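# Hang the blue mug on the mug tree

## Task

Put the blue mug onto the mug tree so that it hangs from one of the tree's arms by its handle and does not touch or sit on the tree's base; it must stay hanging after the robot lets go.

## Robot and tools

Robot: two arms, left_arm and right_arm, each ending in a five-finger hand. right_arm has a right hand; left_arm has a left hand that mirrors it. Base positions in the scene frame: left_arm (-0.022, +0.329, +0.016) m, right_arm (+0.049, -0.320, +0.003) m, each turned slightly about z. Joint ranges in rad, base to hand: waist -2.880..2.880, shoulder 0..3.142, elbow 0..3.019 (straight at 2.964), wrist pitch -1.693..1.571, wrist yaw -1.571..1.571, wrist roll -2.094..2.094.

Frames: the scene frame has its origin at table height midway between the nominal bases, +z up, +x out over the table, +y toward left_arm. Fixed cameras and the table use it. Everything about a hand (printed pose, targets, offsets, wrist cameras) uses that arm's own base frame. The hand point sits 0.05 m in front of the palm and 0.15 m from the wrist face; its +z runs along the straight fingers, +y out of the palm, +x across the palm away from the thumb on the right hand and toward the thumb on the left hand. Fingers extend 0.06-0.07 m past the point and lie 0.06 m behind it along -y. A wrist bracket on the little-finger side can strike objects.

A row is 28 numbers, all in [-1, 1], always for both arms: left dx, dy, dz, rx, ry, rz, then left thumb_turn, thumb_bend, index, middle, ring, little, force_limit, speed; then the same 14 for the right arm. dx..rz are an offset (not a pose) from that arm's Hand target at the start of the action, along its base axes; 1.0 equals 0.6 m or 180 degrees; rx, ry, rz form a single rotation vector turning about the Hand target position. Every row of one action counts from the same start, and repeating an offset in a new action moves further. Sending six zeros re-commands the current Hand target. Hand motor numbers are absolute targets: -1 open/straight, +1 closed (thumb_turn +1 puts the thumb opposite the fingers). force_limit maps -1..+1 to about 0..10 N at the fingertip (15 N for the two thumb motors); speed rises from nearly 0 at -1 to full at +0.48 and above. There is no 'no change' value: to keep a hand as is, resend the eight hand numbers of its last executed row (or, if none yet, its hand_measured plus hand_force_limit and hand_speed). For a soft grip close with speed -0.94 or below. With the thumb in front, the hand can enclose 0.035-0.065 m objects, or a handle as thin as about 0.025 m.

Tools:
execute_actions(actions, cameras): actions is a list of actions, each a table of up to 15 rows of 28 numbers, one row per 1/30 s step; a short table repeats its final row. Images come only when actions is empty or cameras names them (["all"], or names: cam_high, cam_low, cam_left_wrist, cam_right_wrist).
move(target, speed, blend, blocking, cameras): target is one 28-number row or a list of up to 15 rows; pose parts are offsets from the Hand targets at the call's start (not chained from the previous row), same scale as above. speed is path top speed in m/s, 0.002-4.3, default 0.25 (turns up to twice that in rad/s), one value or one per row. blend in m rounds corners between listed rows; 0 stops at each. Paths are straight, do not avoid obstacles, last at least 0.5 s and at most 10 s. blocking=false returns early while the move continues.
wait(seconds 0-10, cameras): lets time pass holding commands.
stop(cameras): brakes a running move.
zoom_image(camera, region [x0,y0,x1,y1] in pixels, at most 504x504): closer look at the latest image of that camera.
show_instructions(): shows the reference pages.
finished_scene(scene): ends the current scene, given its number; irreversible, so call it only when the mug hangs stably.

Results: each arm's end_effector_position (m) and end_effector_quat_wxyz in its base frame, its Hand target (last commanded pose after clipping; the next offsets start there), joint positions, velocities and torques, and hand_measured, hand_stopped_by (moving, target, force, stalled, fault) and hand_load_n, each six values in motor order. hand_load_n is positive when something pushes a finger open; a lost grip shows as load falling near 0. A move adds a 'move:' line: done, off_target, moving, held or fault, plus limits such as paced or held. done only means the arm stopped within 10 mm and 2 degrees; it says nothing about contact. MOTOR HOT appears near 85 °C; at 100 °C that arm goes limp for 30-60 s.

Behaviour: the hand often rests 1-3 cm (sometimes 5 cm) short, usually low; resend the missing distance. Orientation commands are clipped to 40 degrees from the current one per step. Avoid paths near an arm's own base. Printed poses may be off by a few centimetres.

Avoid: dropping the mug or releasing it while it moves, fast contacts, pressing hard into the table or tree, strong loads on fingers, arms touching or a hand gripping the other hand's fingers, and knocking anything off the work area. Loose objects may be nudged unexpectedly; check cameras before finishing.

Each tool is called after ">>>" as a command line: name --argument value for each argument, lists and objects as JSON in quotes; but a table of rows of numbers goes row by row, as --pt "numbers of a row", without its own name.

Reference images:

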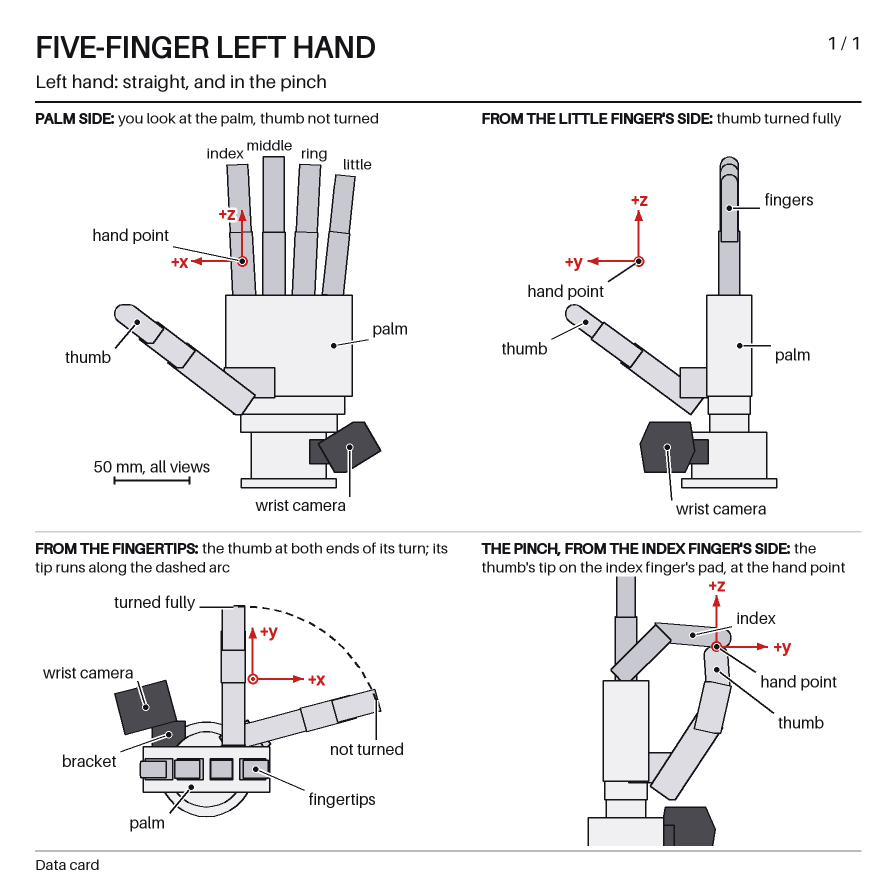

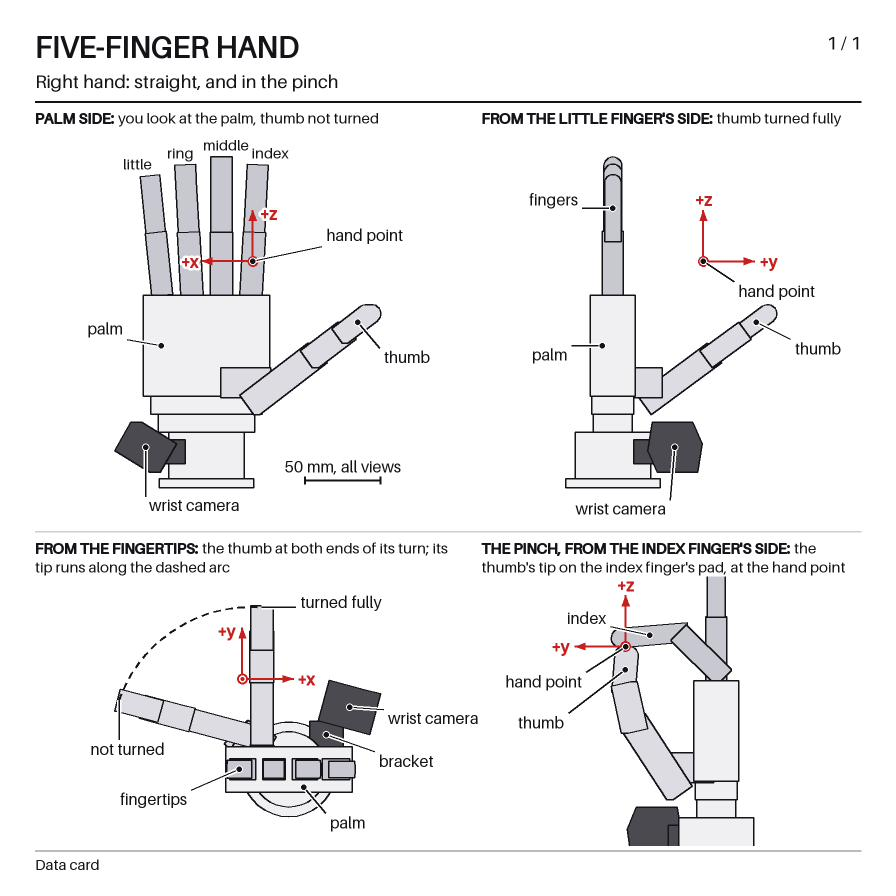

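## Session

>>> execute_actions --actions '[]'

Scene clock: 0.00 s.
left_arm: end_effector_position=(+0.1413, +0.1567, +0.2122) hand_measured=(-1.000, -1.000, -1.000, -1.000, -1.000, -1.000) hand_load_n=(+0.0, +0.0, +0.0, +0.0, +0.0, +0.0) hand_stopped_by=(target, target, target, target, target, target) hand_force_limit=0.00 hand_speed=-0.80 end_effector_quat_wxyz=(+0.136, -0.026, +0.964, +0.226) | right_arm: end_effector_position=(+0.5636, +0.6075, +0.2058) hand_measured=(-1.000, -1.000, -1.000, -1.000, -1.000, -1.000) hand_load_n=(+0.0, +0.0, +0.0, +0.0, +0.0, +0.0) hand_stopped_by=(target, target, target, target, target, target) hand_force_limit=0.00 hand_speed=-0.80 end_effector_quat_wxyz=(-0.657, +0.735, +0.082, +0.150)
Joint positions: left_arm=[0.129 0.52 0.662 -1.37 -0.42 1.719] | right_arm=[0.652 2.065 1.715 0.216 -0.801 -0.431]
Joint velocities: within noise
Joint torques (N m): no reading
Motor temperatures (°C): left_arm=[27 36 31 33 28 29] | right_arm=[30 32 30 29 26 34]
Heat: left arm: hottest shoulder 36 °C; right arm: hottest wrist roll 34 °C.
Hand target: left_arm +0.1466, +0.1574, +0.2247; +0.151, -0.029, +0.961, +0.228 | right_arm +0.5681, +0.6109, +0.2079; -0.659, +0.732, +0.084, +0.153

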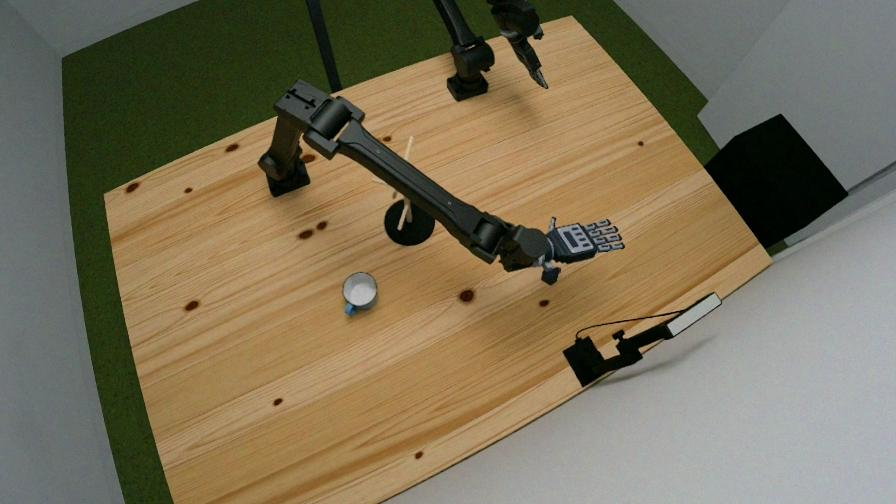

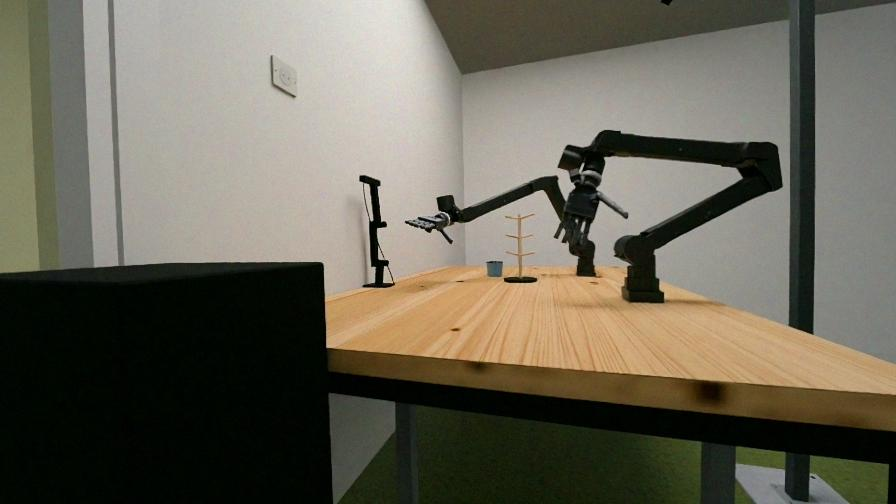

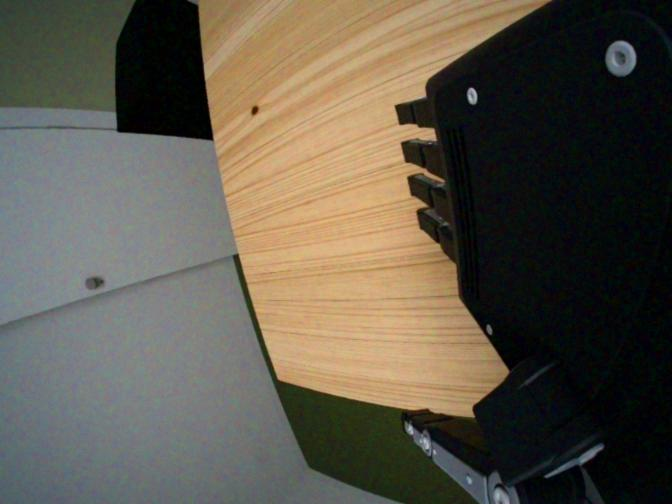

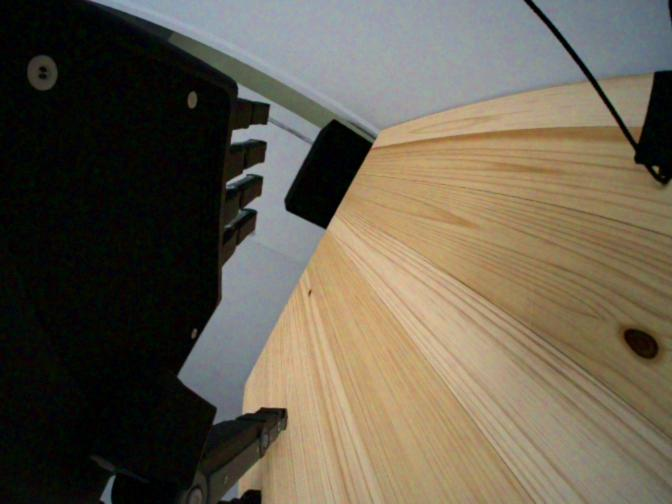

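>>> zoom_image --camera "cam_high" --region '[300, 100, 500, 340]'

>>> zoom_image --camera "cam_low" --region '[460, 190, 600, 300]'

Scaled by 2.100 from the camera's 896x504 image, which has a finer 1280x720 frame.

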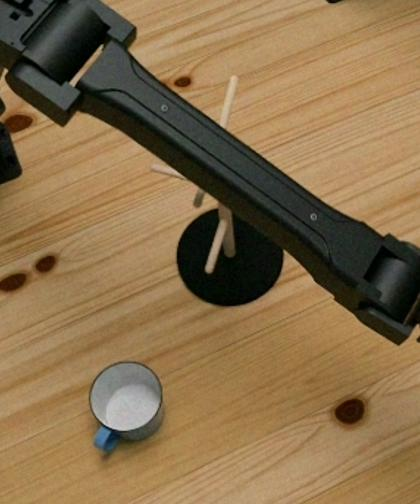

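Scaled by 3.600 from the camera's 896x504 image, which has a finer 1280x720 frame.

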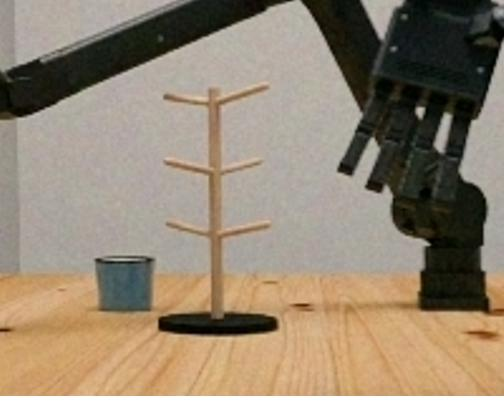

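>>> zoom_image --camera "cam_high" --region '[240, 0, 640, 280]'

Scaled by 1.260 from the camera's 896x504 image, which has a finer 1280x720 frame.

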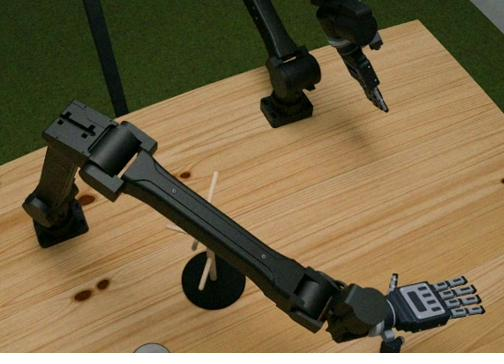

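>>> move --pt "0 0 0 0 0 0 -1 -1 -1 -1 -1 -1 0 -0.8 0 0 0.167 0 0 0 -1 -1 -1 -1 -1 -1 0 -0.8" --pt "0 0 0 0 0 0 -1 -1 -1 -1 -1 -1 0 -0.8 0.053 -0.767 0.2 0.0543 0.0287 -0.23 -1 -1 -1 -1 -1 -1 0 -0.8" --blend '[0.03,0]' --speed 0.25 --cameras '["cam_high","cam_low"]'

Scene clock: 41.97 s.
left_arm: end_effector_position=(+0.1413, +0.1567, +0.2122) hand_measured=(-1.000, -1.000, -1.000, -1.000, -1.000, -1.000) hand_load_n=(+0.0, +0.0, +0.0, +0.0, +0.0, +0.0) hand_stopped_by=(target, target, target, target, target, target) hand_force_limit=0.00 hand_speed=-0.80 end_effector_quat_wxyz=(+0.136, -0.026, +0.964, +0.226) | right_arm: end_effector_position=(+0.6019, +0.1535, +0.3249) hand_measured=(-1.000, -1.000, -1.000, -1.000, -1.000, -1.000) hand_load_n=(-0.5, +0.0, +0.0, +0.0, -0.5, +0.0) hand_stopped_by=(target, target, target, target, target, target) hand_force_limit=0.00 hand_speed=-0.80 end_effector_quat_wxyz=(+0.620, -0.667, +0.221, -0.348)
Joint positions: left_arm=[0.129 0.52 0.662 -1.37 -0.42 1.719] | right_arm=[0.018 1.432 1.089 0.359 -0.721 -0.18]
Joint torques (N m): left_arm=[1.85 2.43 11.17 0.92 -0.28 0.04] | right_arm=[-0.62 -12.81 7.43 2.22 -0.05 0.13]
Heat: left arm: hottest shoulder 36 °C; right arm: hottest shoulder 36 °C.
Hand target: left_arm +0.1466, +0.1574, +0.2247; +0.151, -0.029, +0.961, +0.228 | right_arm +0.6000, +0.1507, +0.3280; +0.624, -0.663, +0.222, -0.350
Off the commanded pose: left_arm 0.014 m, 2 deg | right_arm 0.004 m, 1 deg.
move: off_target (left_arm)
Images, in order (width x height): cam_high 896x504, cam_low 896x504.

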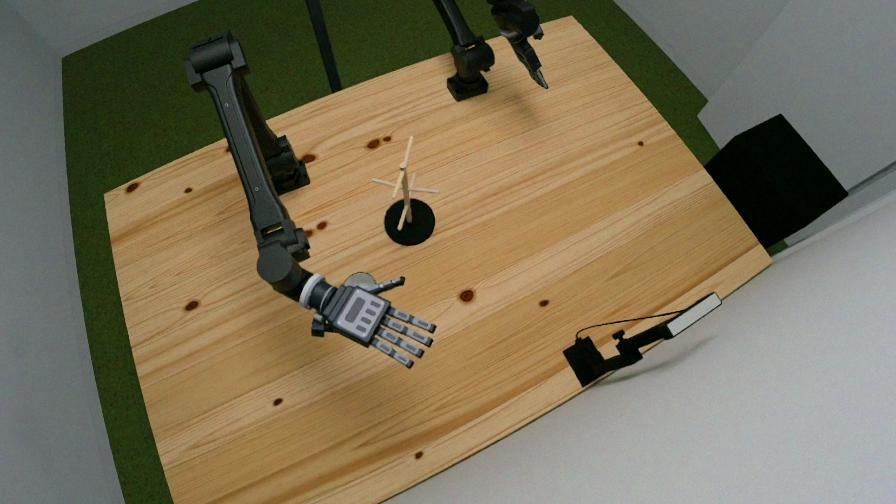

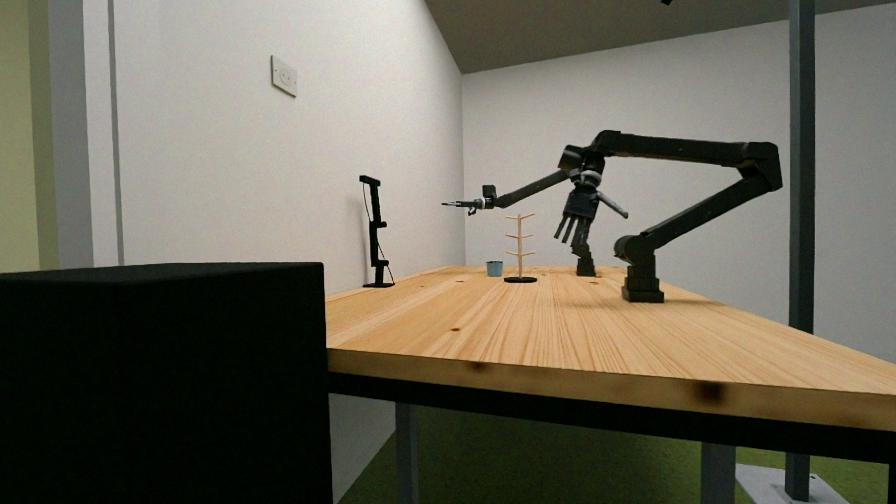

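>>> zoom_image --camera "cam_high" --region '[350, 120, 460, 260]'

>>> zoom_image --camera "cam_low" --region '[470, 200, 560, 290]'

>>> zoom_image --camera "cam_high" --region '[280, 230, 460, 380]'

Scaled by 3.600 from the camera's 896x504 image, which has a finer 1280x720 frame.

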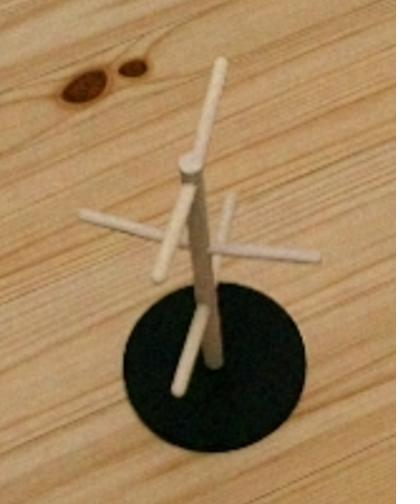

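Scaled by 5.600 from the camera's 896x504 image, which has a finer 1280x720 frame.

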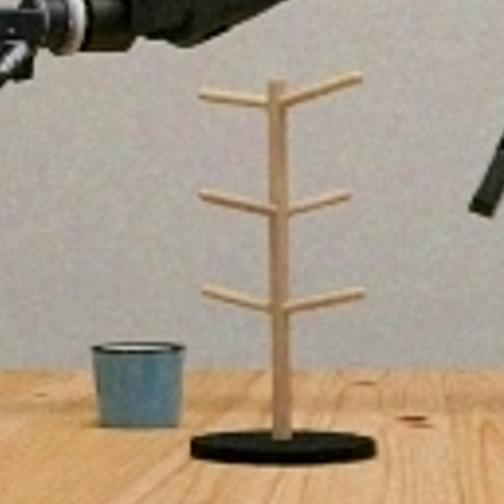

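Scaled by 2.800 from the camera's 896x504 image, which has a finer 1280x720 frame.

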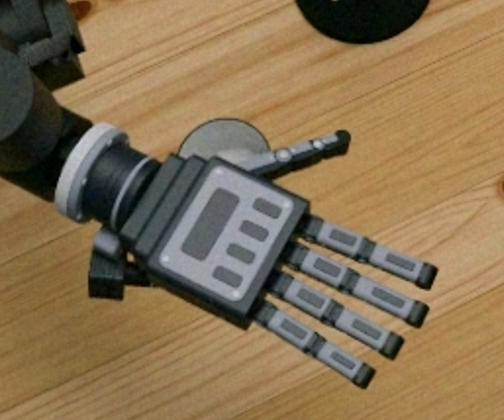

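>>> execute_actions --actions '[]' --cameras '["cam_right_wrist"]'

Scene clock: 76.23 s.
left_arm: end_effector_position=(+0.1413, +0.1567, +0.2122) hand_measured=(-1.000, -1.000, -1.000, -1.000, -1.000, -1.000) hand_load_n=(+0.0, +0.0, +0.0, +0.0, +0.0, +0.0) hand_stopped_by=(target, target, target, target, target, target) hand_force_limit=0.00 hand_speed=-0.80 end_effector_quat_wxyz=(+0.136, -0.026, +0.964, +0.226) | right_arm: end_effector_position=(+0.6019, +0.1535, +0.3250) hand_measured=(-1.000, -1.000, -1.000, -1.000, -1.000, -1.000) hand_load_n=(-0.5, +0.0, +0.0, +0.0, +0.0, +0.0) hand_stopped_by=(target, target, target, target, target, target) hand_force_limit=0.00 hand_speed=-0.80 end_effector_quat_wxyz=(+0.621, -0.667, +0.221, -0.348)
Joint positions: left_arm=[0.129 0.52 0.662 -1.37 -0.42 1.719] | right_arm=[0.018 1.432 1.089 0.359 -0.721 -0.18]
Joint velocities: within noise
Joint torques (N m): left_arm=[1.49 3.08 11.19 0.9 -0.31 0.04] | right_arm=[-0.62 -12.81 7.42 2.18 -0.05 0.12]
Motor temperatures (°C): left_arm=[27 36 36 33 28 29] | right_arm=[30 34 36 28 26 33]
Heat: left arm: hottest shoulder 36 °C; right arm: hottest elbow 36 °C.
Hand target: left_arm +0.1466, +0.1574, +0.2247; +0.151, -0.029, +0.961, +0.228 | right_arm +0.6000, +0.1507, +0.3280; +0.624, -0.663, +0.222, -0.350
Off the commanded pose: left_arm 0.014 m, 2 deg | right_arm 0.004 m, 1 deg.
Images, in order (width x height): cam_right_wrist 672x504.

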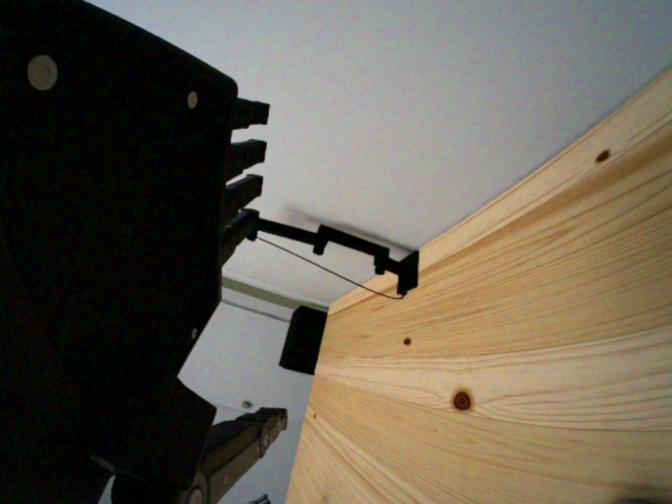

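>>> move --target '[0,0,0,0,0,0,-1,-1,-1,-1,-1,-1,0,-0.8, -0.4167,-0.34,-0.213,0.0302,0.0516,0.1153,1,-0.5,0,0,-1,-1,0,-0.5]' --speed 0.25 --cameras '["all"]'

Scene clock: 99.17 s.
left_arm: end_effector_position=(+0.1413, +0.1567, +0.2122) hand_measured=(-1.000, -1.000, -1.000, -1.000, -1.000, -1.000) hand_load_n=(+0.0, +0.0, +0.0, +0.0, +0.0, +0.0) hand_stopped_by=(target, target, target, target, target, target) hand_force_limit=0.00 hand_speed=-0.80 end_effector_quat_wxyz=(+0.136, -0.026, +0.964, +0.226) | right_arm: end_effector_position=(+0.3528, -0.0483, +0.2001) hand_measured=(+1.000, -0.500, +0.000, +0.000, -1.000, -1.000) hand_load_n=(+0.0, +0.0, +0.0, +0.0, +0.0, +0.0) hand_stopped_by=(target, target, target, target, target, target) hand_force_limit=0.00 hand_speed=-0.50 end_effector_quat_wxyz=(+0.666, -0.660, +0.253, -0.237)
Joint positions: left_arm=[0.129 0.52 0.662 -1.37 -0.42 1.719] | right_arm=[-0.711 1.231 0.56 0.496 -1.575 -0.152]
Joint torques (N m): left_arm=[1.61 3.02 11.19 0.91 -0.28 -0.01] | right_arm=[-1.32 -6.65 5.79 1.62 -0.2 -0.12]
Heat: left arm: hottest elbow 37 °C; right arm: hottest elbow 36 °C.
Hand target: left_arm +0.1466, +0.1574, +0.2247; +0.151, -0.029, +0.961, +0.228 | right_arm +0.3499, -0.0533, +0.2002; +0.687, -0.688, +0.165, -0.166
Off the commanded pose: left_arm 0.014 m, 2 deg | right_arm 0.006 m, 14 deg.
joint sent to its limit (right arm) — joint 5 (wrist yaw), lower limit. The joint targets are off in orientation, not in position.
move: off_target (left_arm, right_arm)

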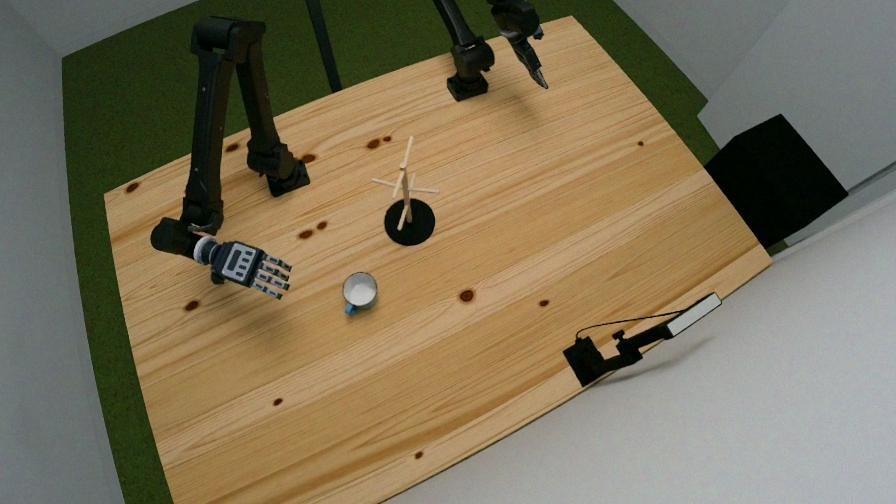

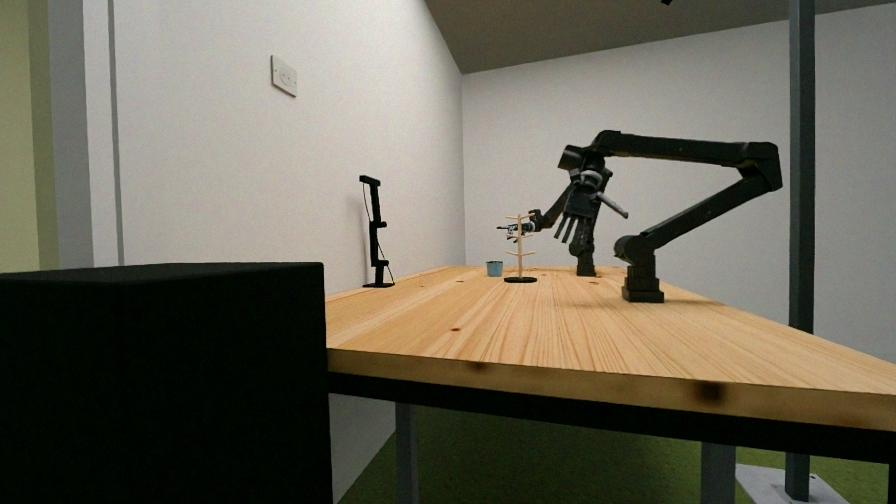

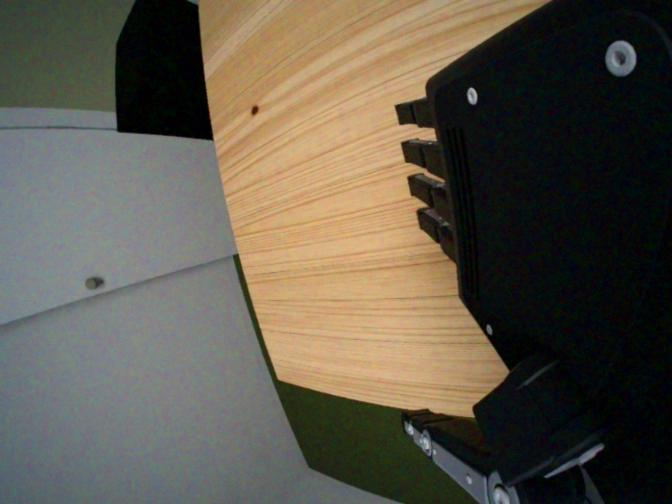

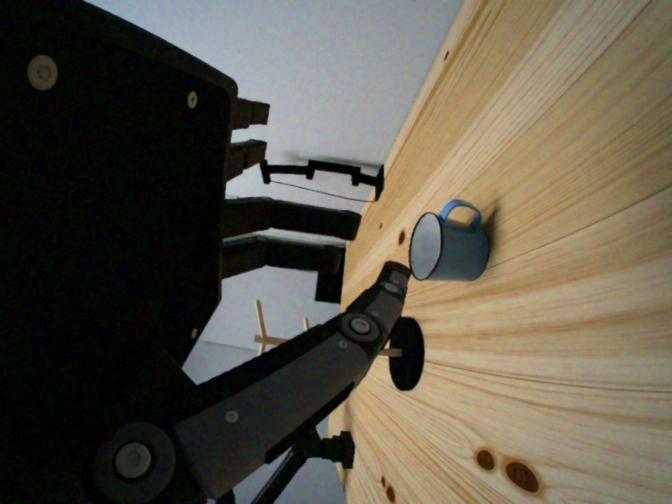

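>>> zoom_image --camera "cam_high" --region '[190, 220, 310, 310]'

>>> zoom_image --camera "cam_high" --region '[330, 260, 390, 330]'

>>> zoom_image --camera "cam_right_wrist" --region '[220, 180, 520, 405]'

Scaled by 4.200 from the camera's 896x504 image, which has a finer 1280x720 frame.

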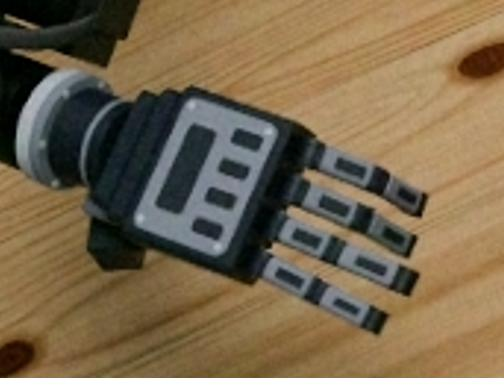

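Scaled by 7.200 from the camera's 896x504 image, which has a finer 1280x720 frame.

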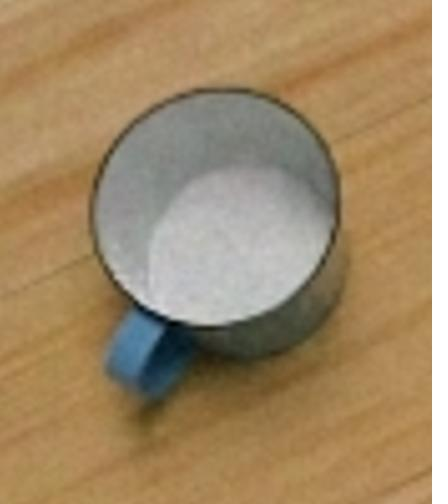

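Scaled by 1.680 from the camera's 672x504 image, which has a finer 960x720 frame.

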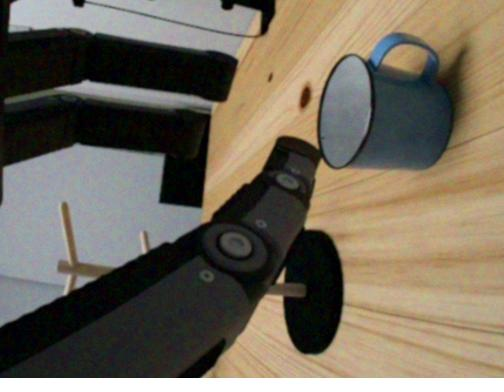

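>>> move --target '[0,0,0,0,0,0,-1,-1,-1,-1,-1,-1,0,-0.8, 0.0815,0.263,-0.1003,0,0,-0.3333,1,-0.5,0,0,-1,-1,0,-0.5]' --speed 0.2 --cameras '["cam_high","cam_low","cam_right_wrist"]'

Scene clock: 113.77 s.
left_arm: end_effector_position=(+0.1413, +0.1567, +0.2122) hand_measured=(-1.000, -1.000, -1.000, -1.000, -1.000, -1.000) hand_load_n=(+0.0, +0.0, +0.0, +0.0, +0.0, +0.0) hand_stopped_by=(target, target, target, target, target, target) hand_force_limit=0.00 hand_speed=-0.80 end_effector_quat_wxyz=(+0.136, -0.026, +0.964, +0.226) | right_arm: end_effector_position=(+0.3980, +0.0974, +0.1388) hand_measured=(+1.000, -0.500, +0.000, +0.000, -1.000, -1.000) hand_load_n=(+0.0, +0.0, +0.0, +0.0, +0.0, +0.0) hand_stopped_by=(target, target, target, target, target, target) hand_force_limit=0.00 hand_speed=-0.50 end_effector_quat_wxyz=(+0.505, -0.514, +0.489, -0.492)
Joint positions: left_arm=[0.129 0.52 0.662 -1.37 -0.42 1.719] | right_arm=[0.286 1.053 0.184 0.861 0.248 -0.01]
Joint torques (N m): left_arm=[1.79 2.84 11.1 0.85 -0.28 0] | right_arm=[1.49 -1.14 6.12 2.44 0.19 0.06]
Heat: left arm: hottest elbow 37 °C; right arm: hottest elbow 34 °C.
Hand target: left_arm +0.1466, +0.1574, +0.2247; +0.151, -0.029, +0.961, +0.228 | right_arm +0.3987, +0.1046, +0.1399; +0.512, -0.514, +0.487, -0.487
Off the commanded pose: left_arm 0.014 m, 2 deg | right_arm 0.007 m, 1 deg.
move: off_target (left_arm)
Images, in order (width x height): cam_high 896x504, cam_low 896x504, cam_right_wrist 672x504.

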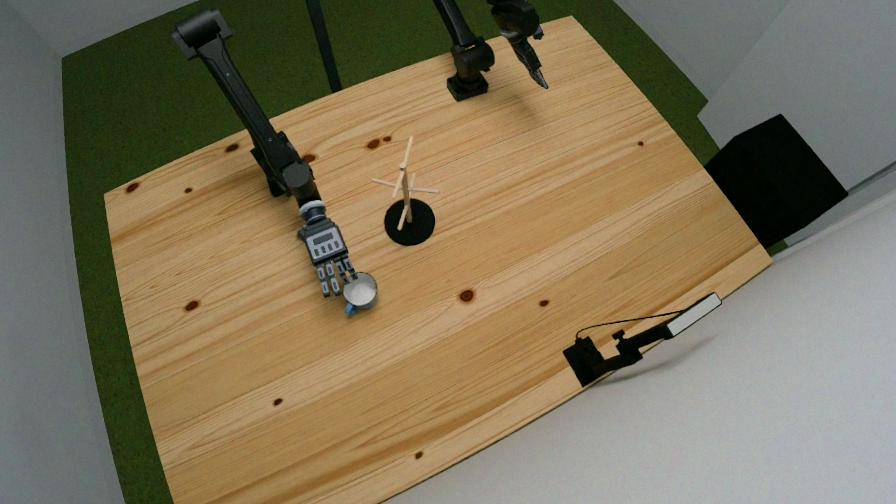

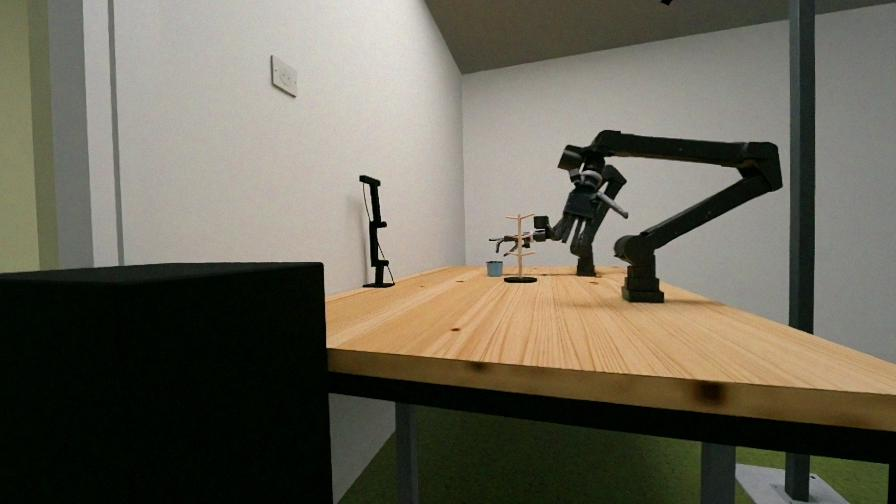

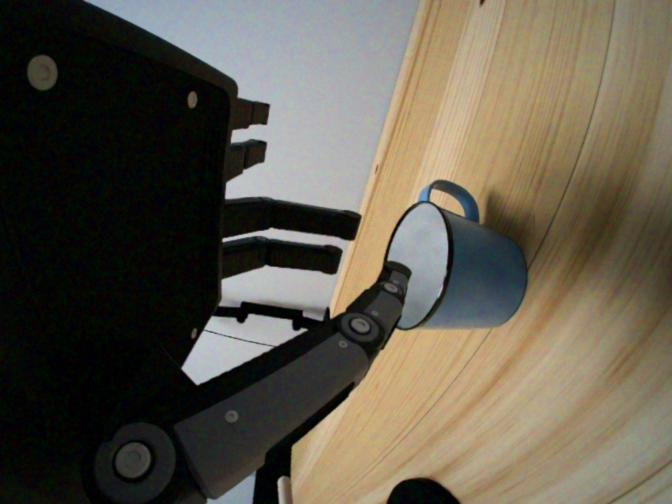

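>>> zoom_image --camera "cam_high" --region '[290, 200, 400, 330]'

>>> zoom_image --camera "cam_low" --region '[460, 200, 560, 290]'

Scaled by 3.877 from the camera's 896x504 image, which has a finer 1280x720 frame.

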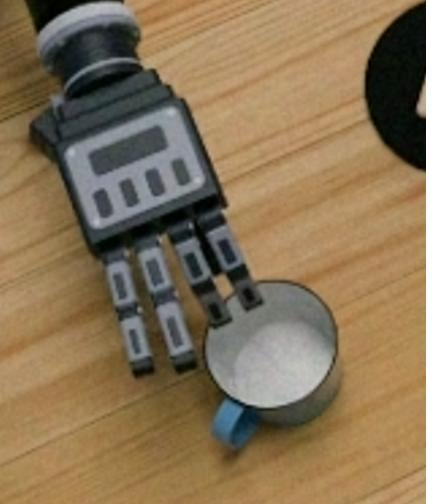

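Scaled by 5.040 from the camera's 896x504 image, which has a finer 1280x720 frame.

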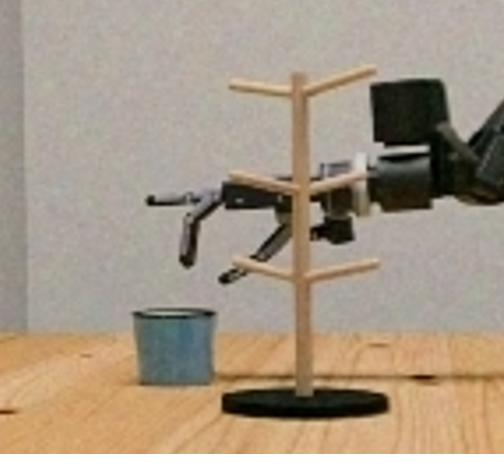

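>>> move --target '[0,0,0,0,0,0,-1,-1,-1,-1,-1,-1,0,-0.8, -0.0117,0.0265,-0.04,0,0,0,1,-0.5,0,0,-1,-1,0,-0.5]' --speed 0.1 --cameras '["cam_high","cam_low","cam_right_wrist"]'

>>> zoom_image --camera "cam_high" --region '[290, 200, 400, 330]'

>>> zoom_image --camera "cam_low" --region '[460, 200, 560, 290]'

Scene clock: 118.87 s.
left_arm: end_effector_position=(+0.1413, +0.1567, +0.2122) hand_measured=(-1.000, -1.000, -1.000, -1.000, -1.000, -1.000) hand_load_n=(+0.5, +0.0, +0.0, +0.0, +0.0, +0.0) hand_stopped_by=(target, target, target, target, target, target) hand_force_limit=0.00 hand_speed=-0.80 end_effector_quat_wxyz=(+0.136, -0.026, +0.964, +0.226) | right_arm: end_effector_position=(+0.3953, +0.1145, +0.1201) hand_measured=(+1.000, -0.500, +0.000, +0.000, -1.000, -1.000) hand_load_n=(+0.0, +0.0, +0.0, +0.0, +0.0, +0.0) hand_stopped_by=(target, target, target, target, target, target) hand_force_limit=0.00 hand_speed=-0.50 end_effector_quat_wxyz=(+0.508, -0.510, +0.488, -0.494)
Joint positions: left_arm=[0.129 0.52 0.662 -1.37 -0.42 1.719] | right_arm=[0.366 1.196 0.163 1.036 0.329 -0.01]
Joint torques (N m): left_arm=[1.49 2.84 11.15 1.07 -0.28 -0.01] | right_arm=[1.44 -1.79 4.4 2.4 0.2 0.05]
Heat: left arm: hottest elbow 37 °C; right arm: hottest elbow 34 °C.
Hand target: left_arm +0.1466, +0.1574, +0.2247; +0.151, -0.029, +0.961, +0.228 | right_arm +0.3918, +0.1203, +0.1160; +0.512, -0.513, +0.487, -0.488
Off the commanded pose: left_arm 0.014 m, 2 deg | right_arm 0.008 m, 1 deg.
move: off_target (left_arm)
Images, in order (width x height): cam_high 896x504, cam_low 896x504, cam_right_wrist 672x504.

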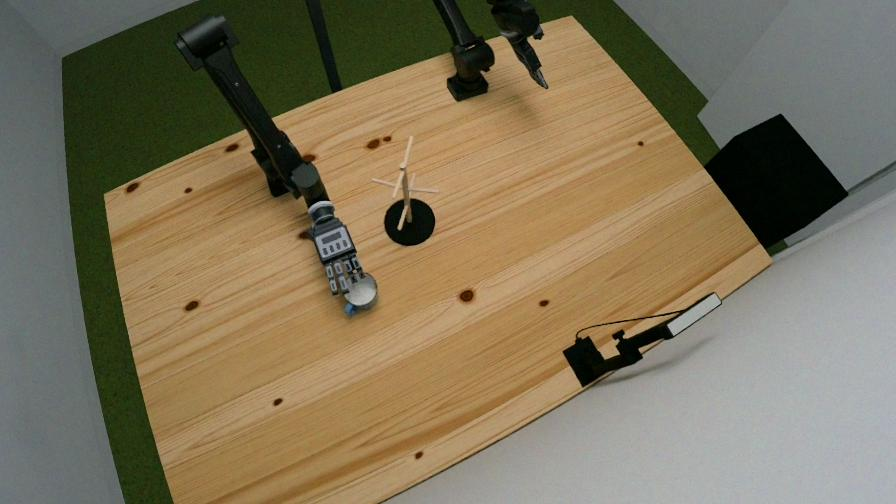

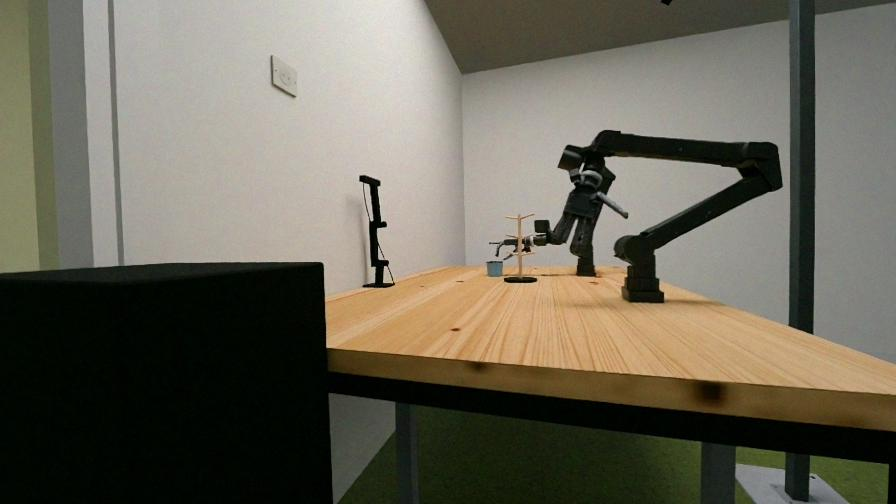

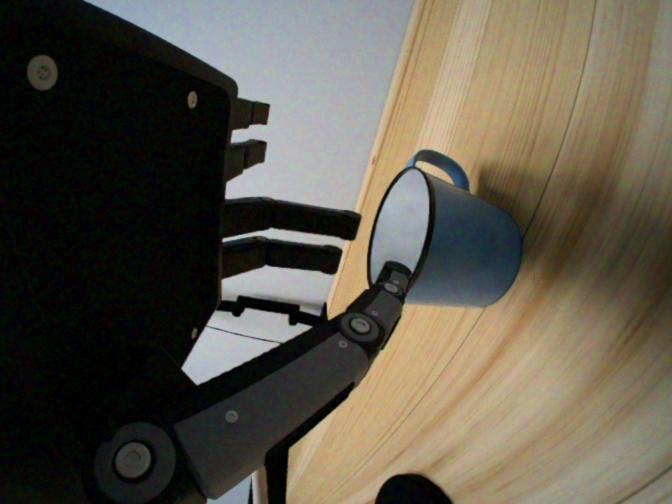

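Scaled by 3.877 from the camera's 896x504 image, which has a finer 1280x720 frame.

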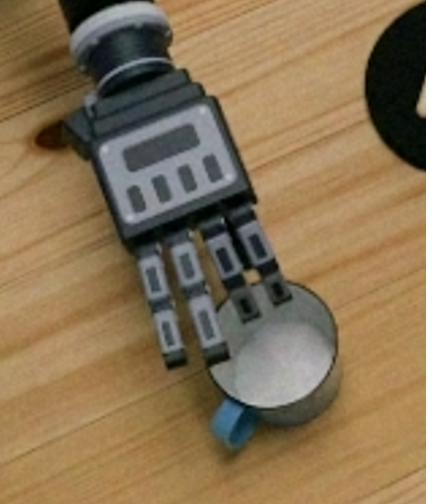

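Scaled by 5.040 from the camera's 896x504 image, which has a finer 1280x720 frame.

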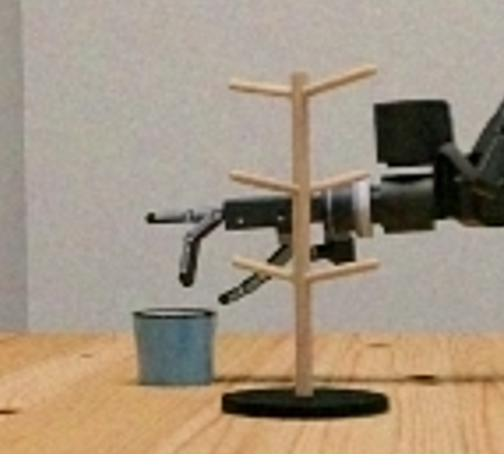

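>>> move --target '[0,0,0,0,0,0,-1,-1,-1,-1,-1,-1,0,-0.8, -0.015,0,-0.06,0,0,0,1,-0.5,0,0,-1,-1,0,-0.5]' --speed 0.1 --cameras '["cam_high","cam_low","cam_right_wrist"]'

>>> zoom_image --camera "cam_high" --region '[290, 200, 400, 330]'

>>> zoom_image --camera "cam_low" --region '[460, 200, 560, 290]'

Scene clock: 121.77 s.
left_arm: end_effector_position=(+0.1413, +0.1567, +0.2122) hand_measured=(-1.000, -1.000, -1.000, -1.000, -1.000, -1.000) hand_load_n=(+0.0, +0.0, +0.0, +0.0, +0.0, +0.0) hand_stopped_by=(target, target, target, target, target, target) hand_force_limit=0.00 hand_speed=-0.80 end_effector_quat_wxyz=(+0.136, -0.026, +0.964, +0.226) | right_arm: end_effector_position=(+0.3870, +0.1150, +0.0839) hand_measured=(+1.000, -0.500, +0.000, +0.000, -1.000, -1.000) hand_load_n=(+0.0, +0.0, +0.0, -0.5, +0.0, +0.0) hand_stopped_by=(target, target, target, target, target, target) hand_force_limit=0.00 hand_speed=-0.50 end_effector_quat_wxyz=(+0.509, -0.510, +0.487, -0.494)
Joint positions: left_arm=[0.129 0.52 0.662 -1.37 -0.42 1.719] | right_arm=[0.382 1.453 0.119 1.339 0.345 -0.01]
Joint torques (N m): left_arm=[1.49 2.9 11.18 1.06 -0.29 0.01] | right_arm=[1.44 -3.14 2.4 2.3 0.2 0.06]
Heat: left arm: hottest elbow 37 °C; right arm: hottest elbow 34 °C.
Hand target: left_arm +0.1466, +0.1574, +0.2247; +0.151, -0.029, +0.961, +0.228 | right_arm +0.3828, +0.1205, +0.0801; +0.512, -0.513, +0.487, -0.488
Off the commanded pose: left_arm 0.014 m, 2 deg | right_arm 0.008 m, 1 deg.
move: off_target (left_arm)
Images, in order (width x height): cam_high 896x504, cam_low 896x504, cam_right_wrist 672x504.

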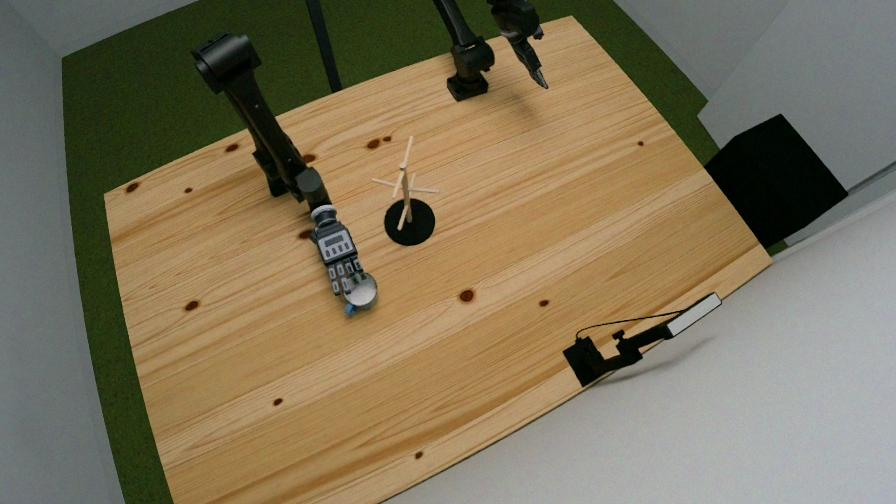

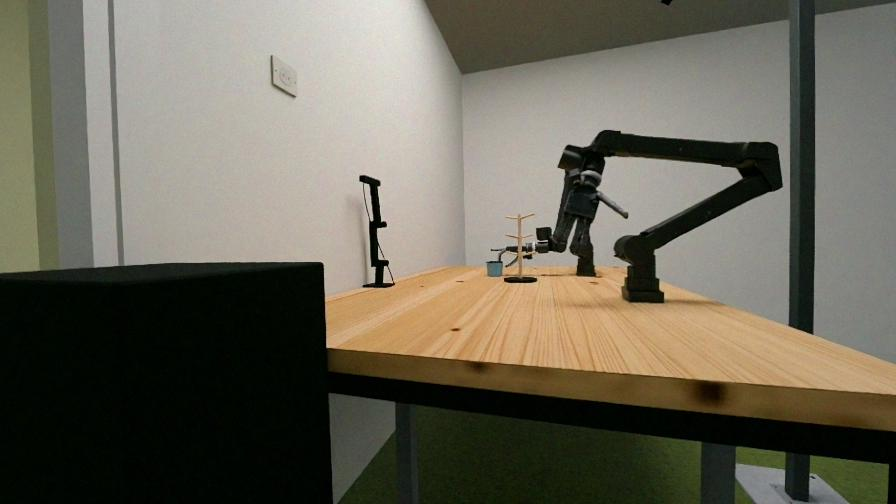

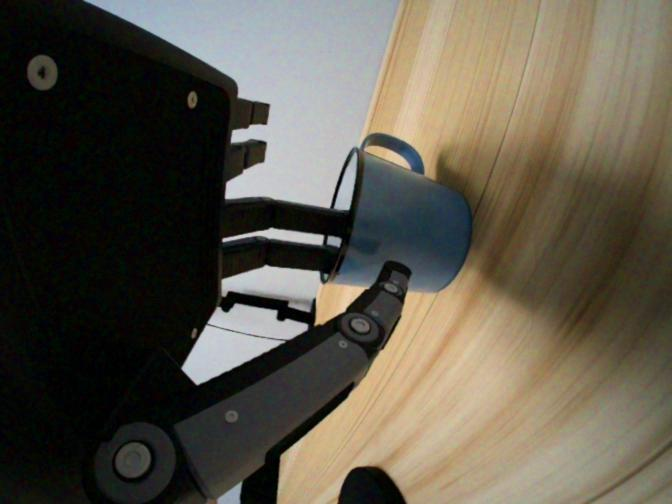

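Scaled by 3.877 from the camera's 896x504 image, which has a finer 1280x720 frame.

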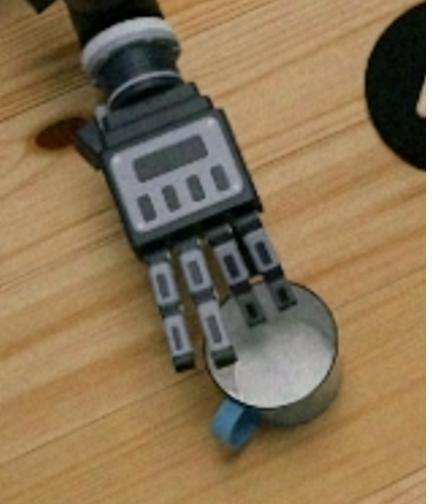

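Scaled by 5.040 from the camera's 896x504 image, which has a finer 1280x720 frame.

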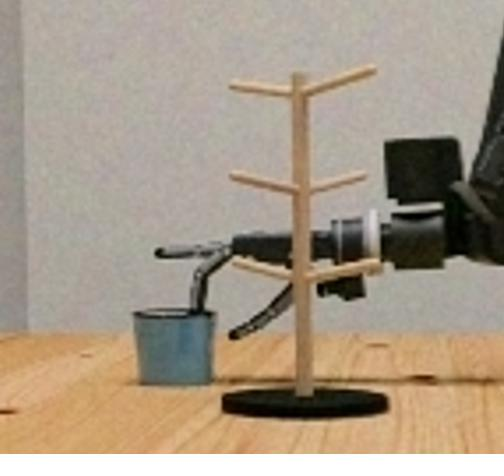

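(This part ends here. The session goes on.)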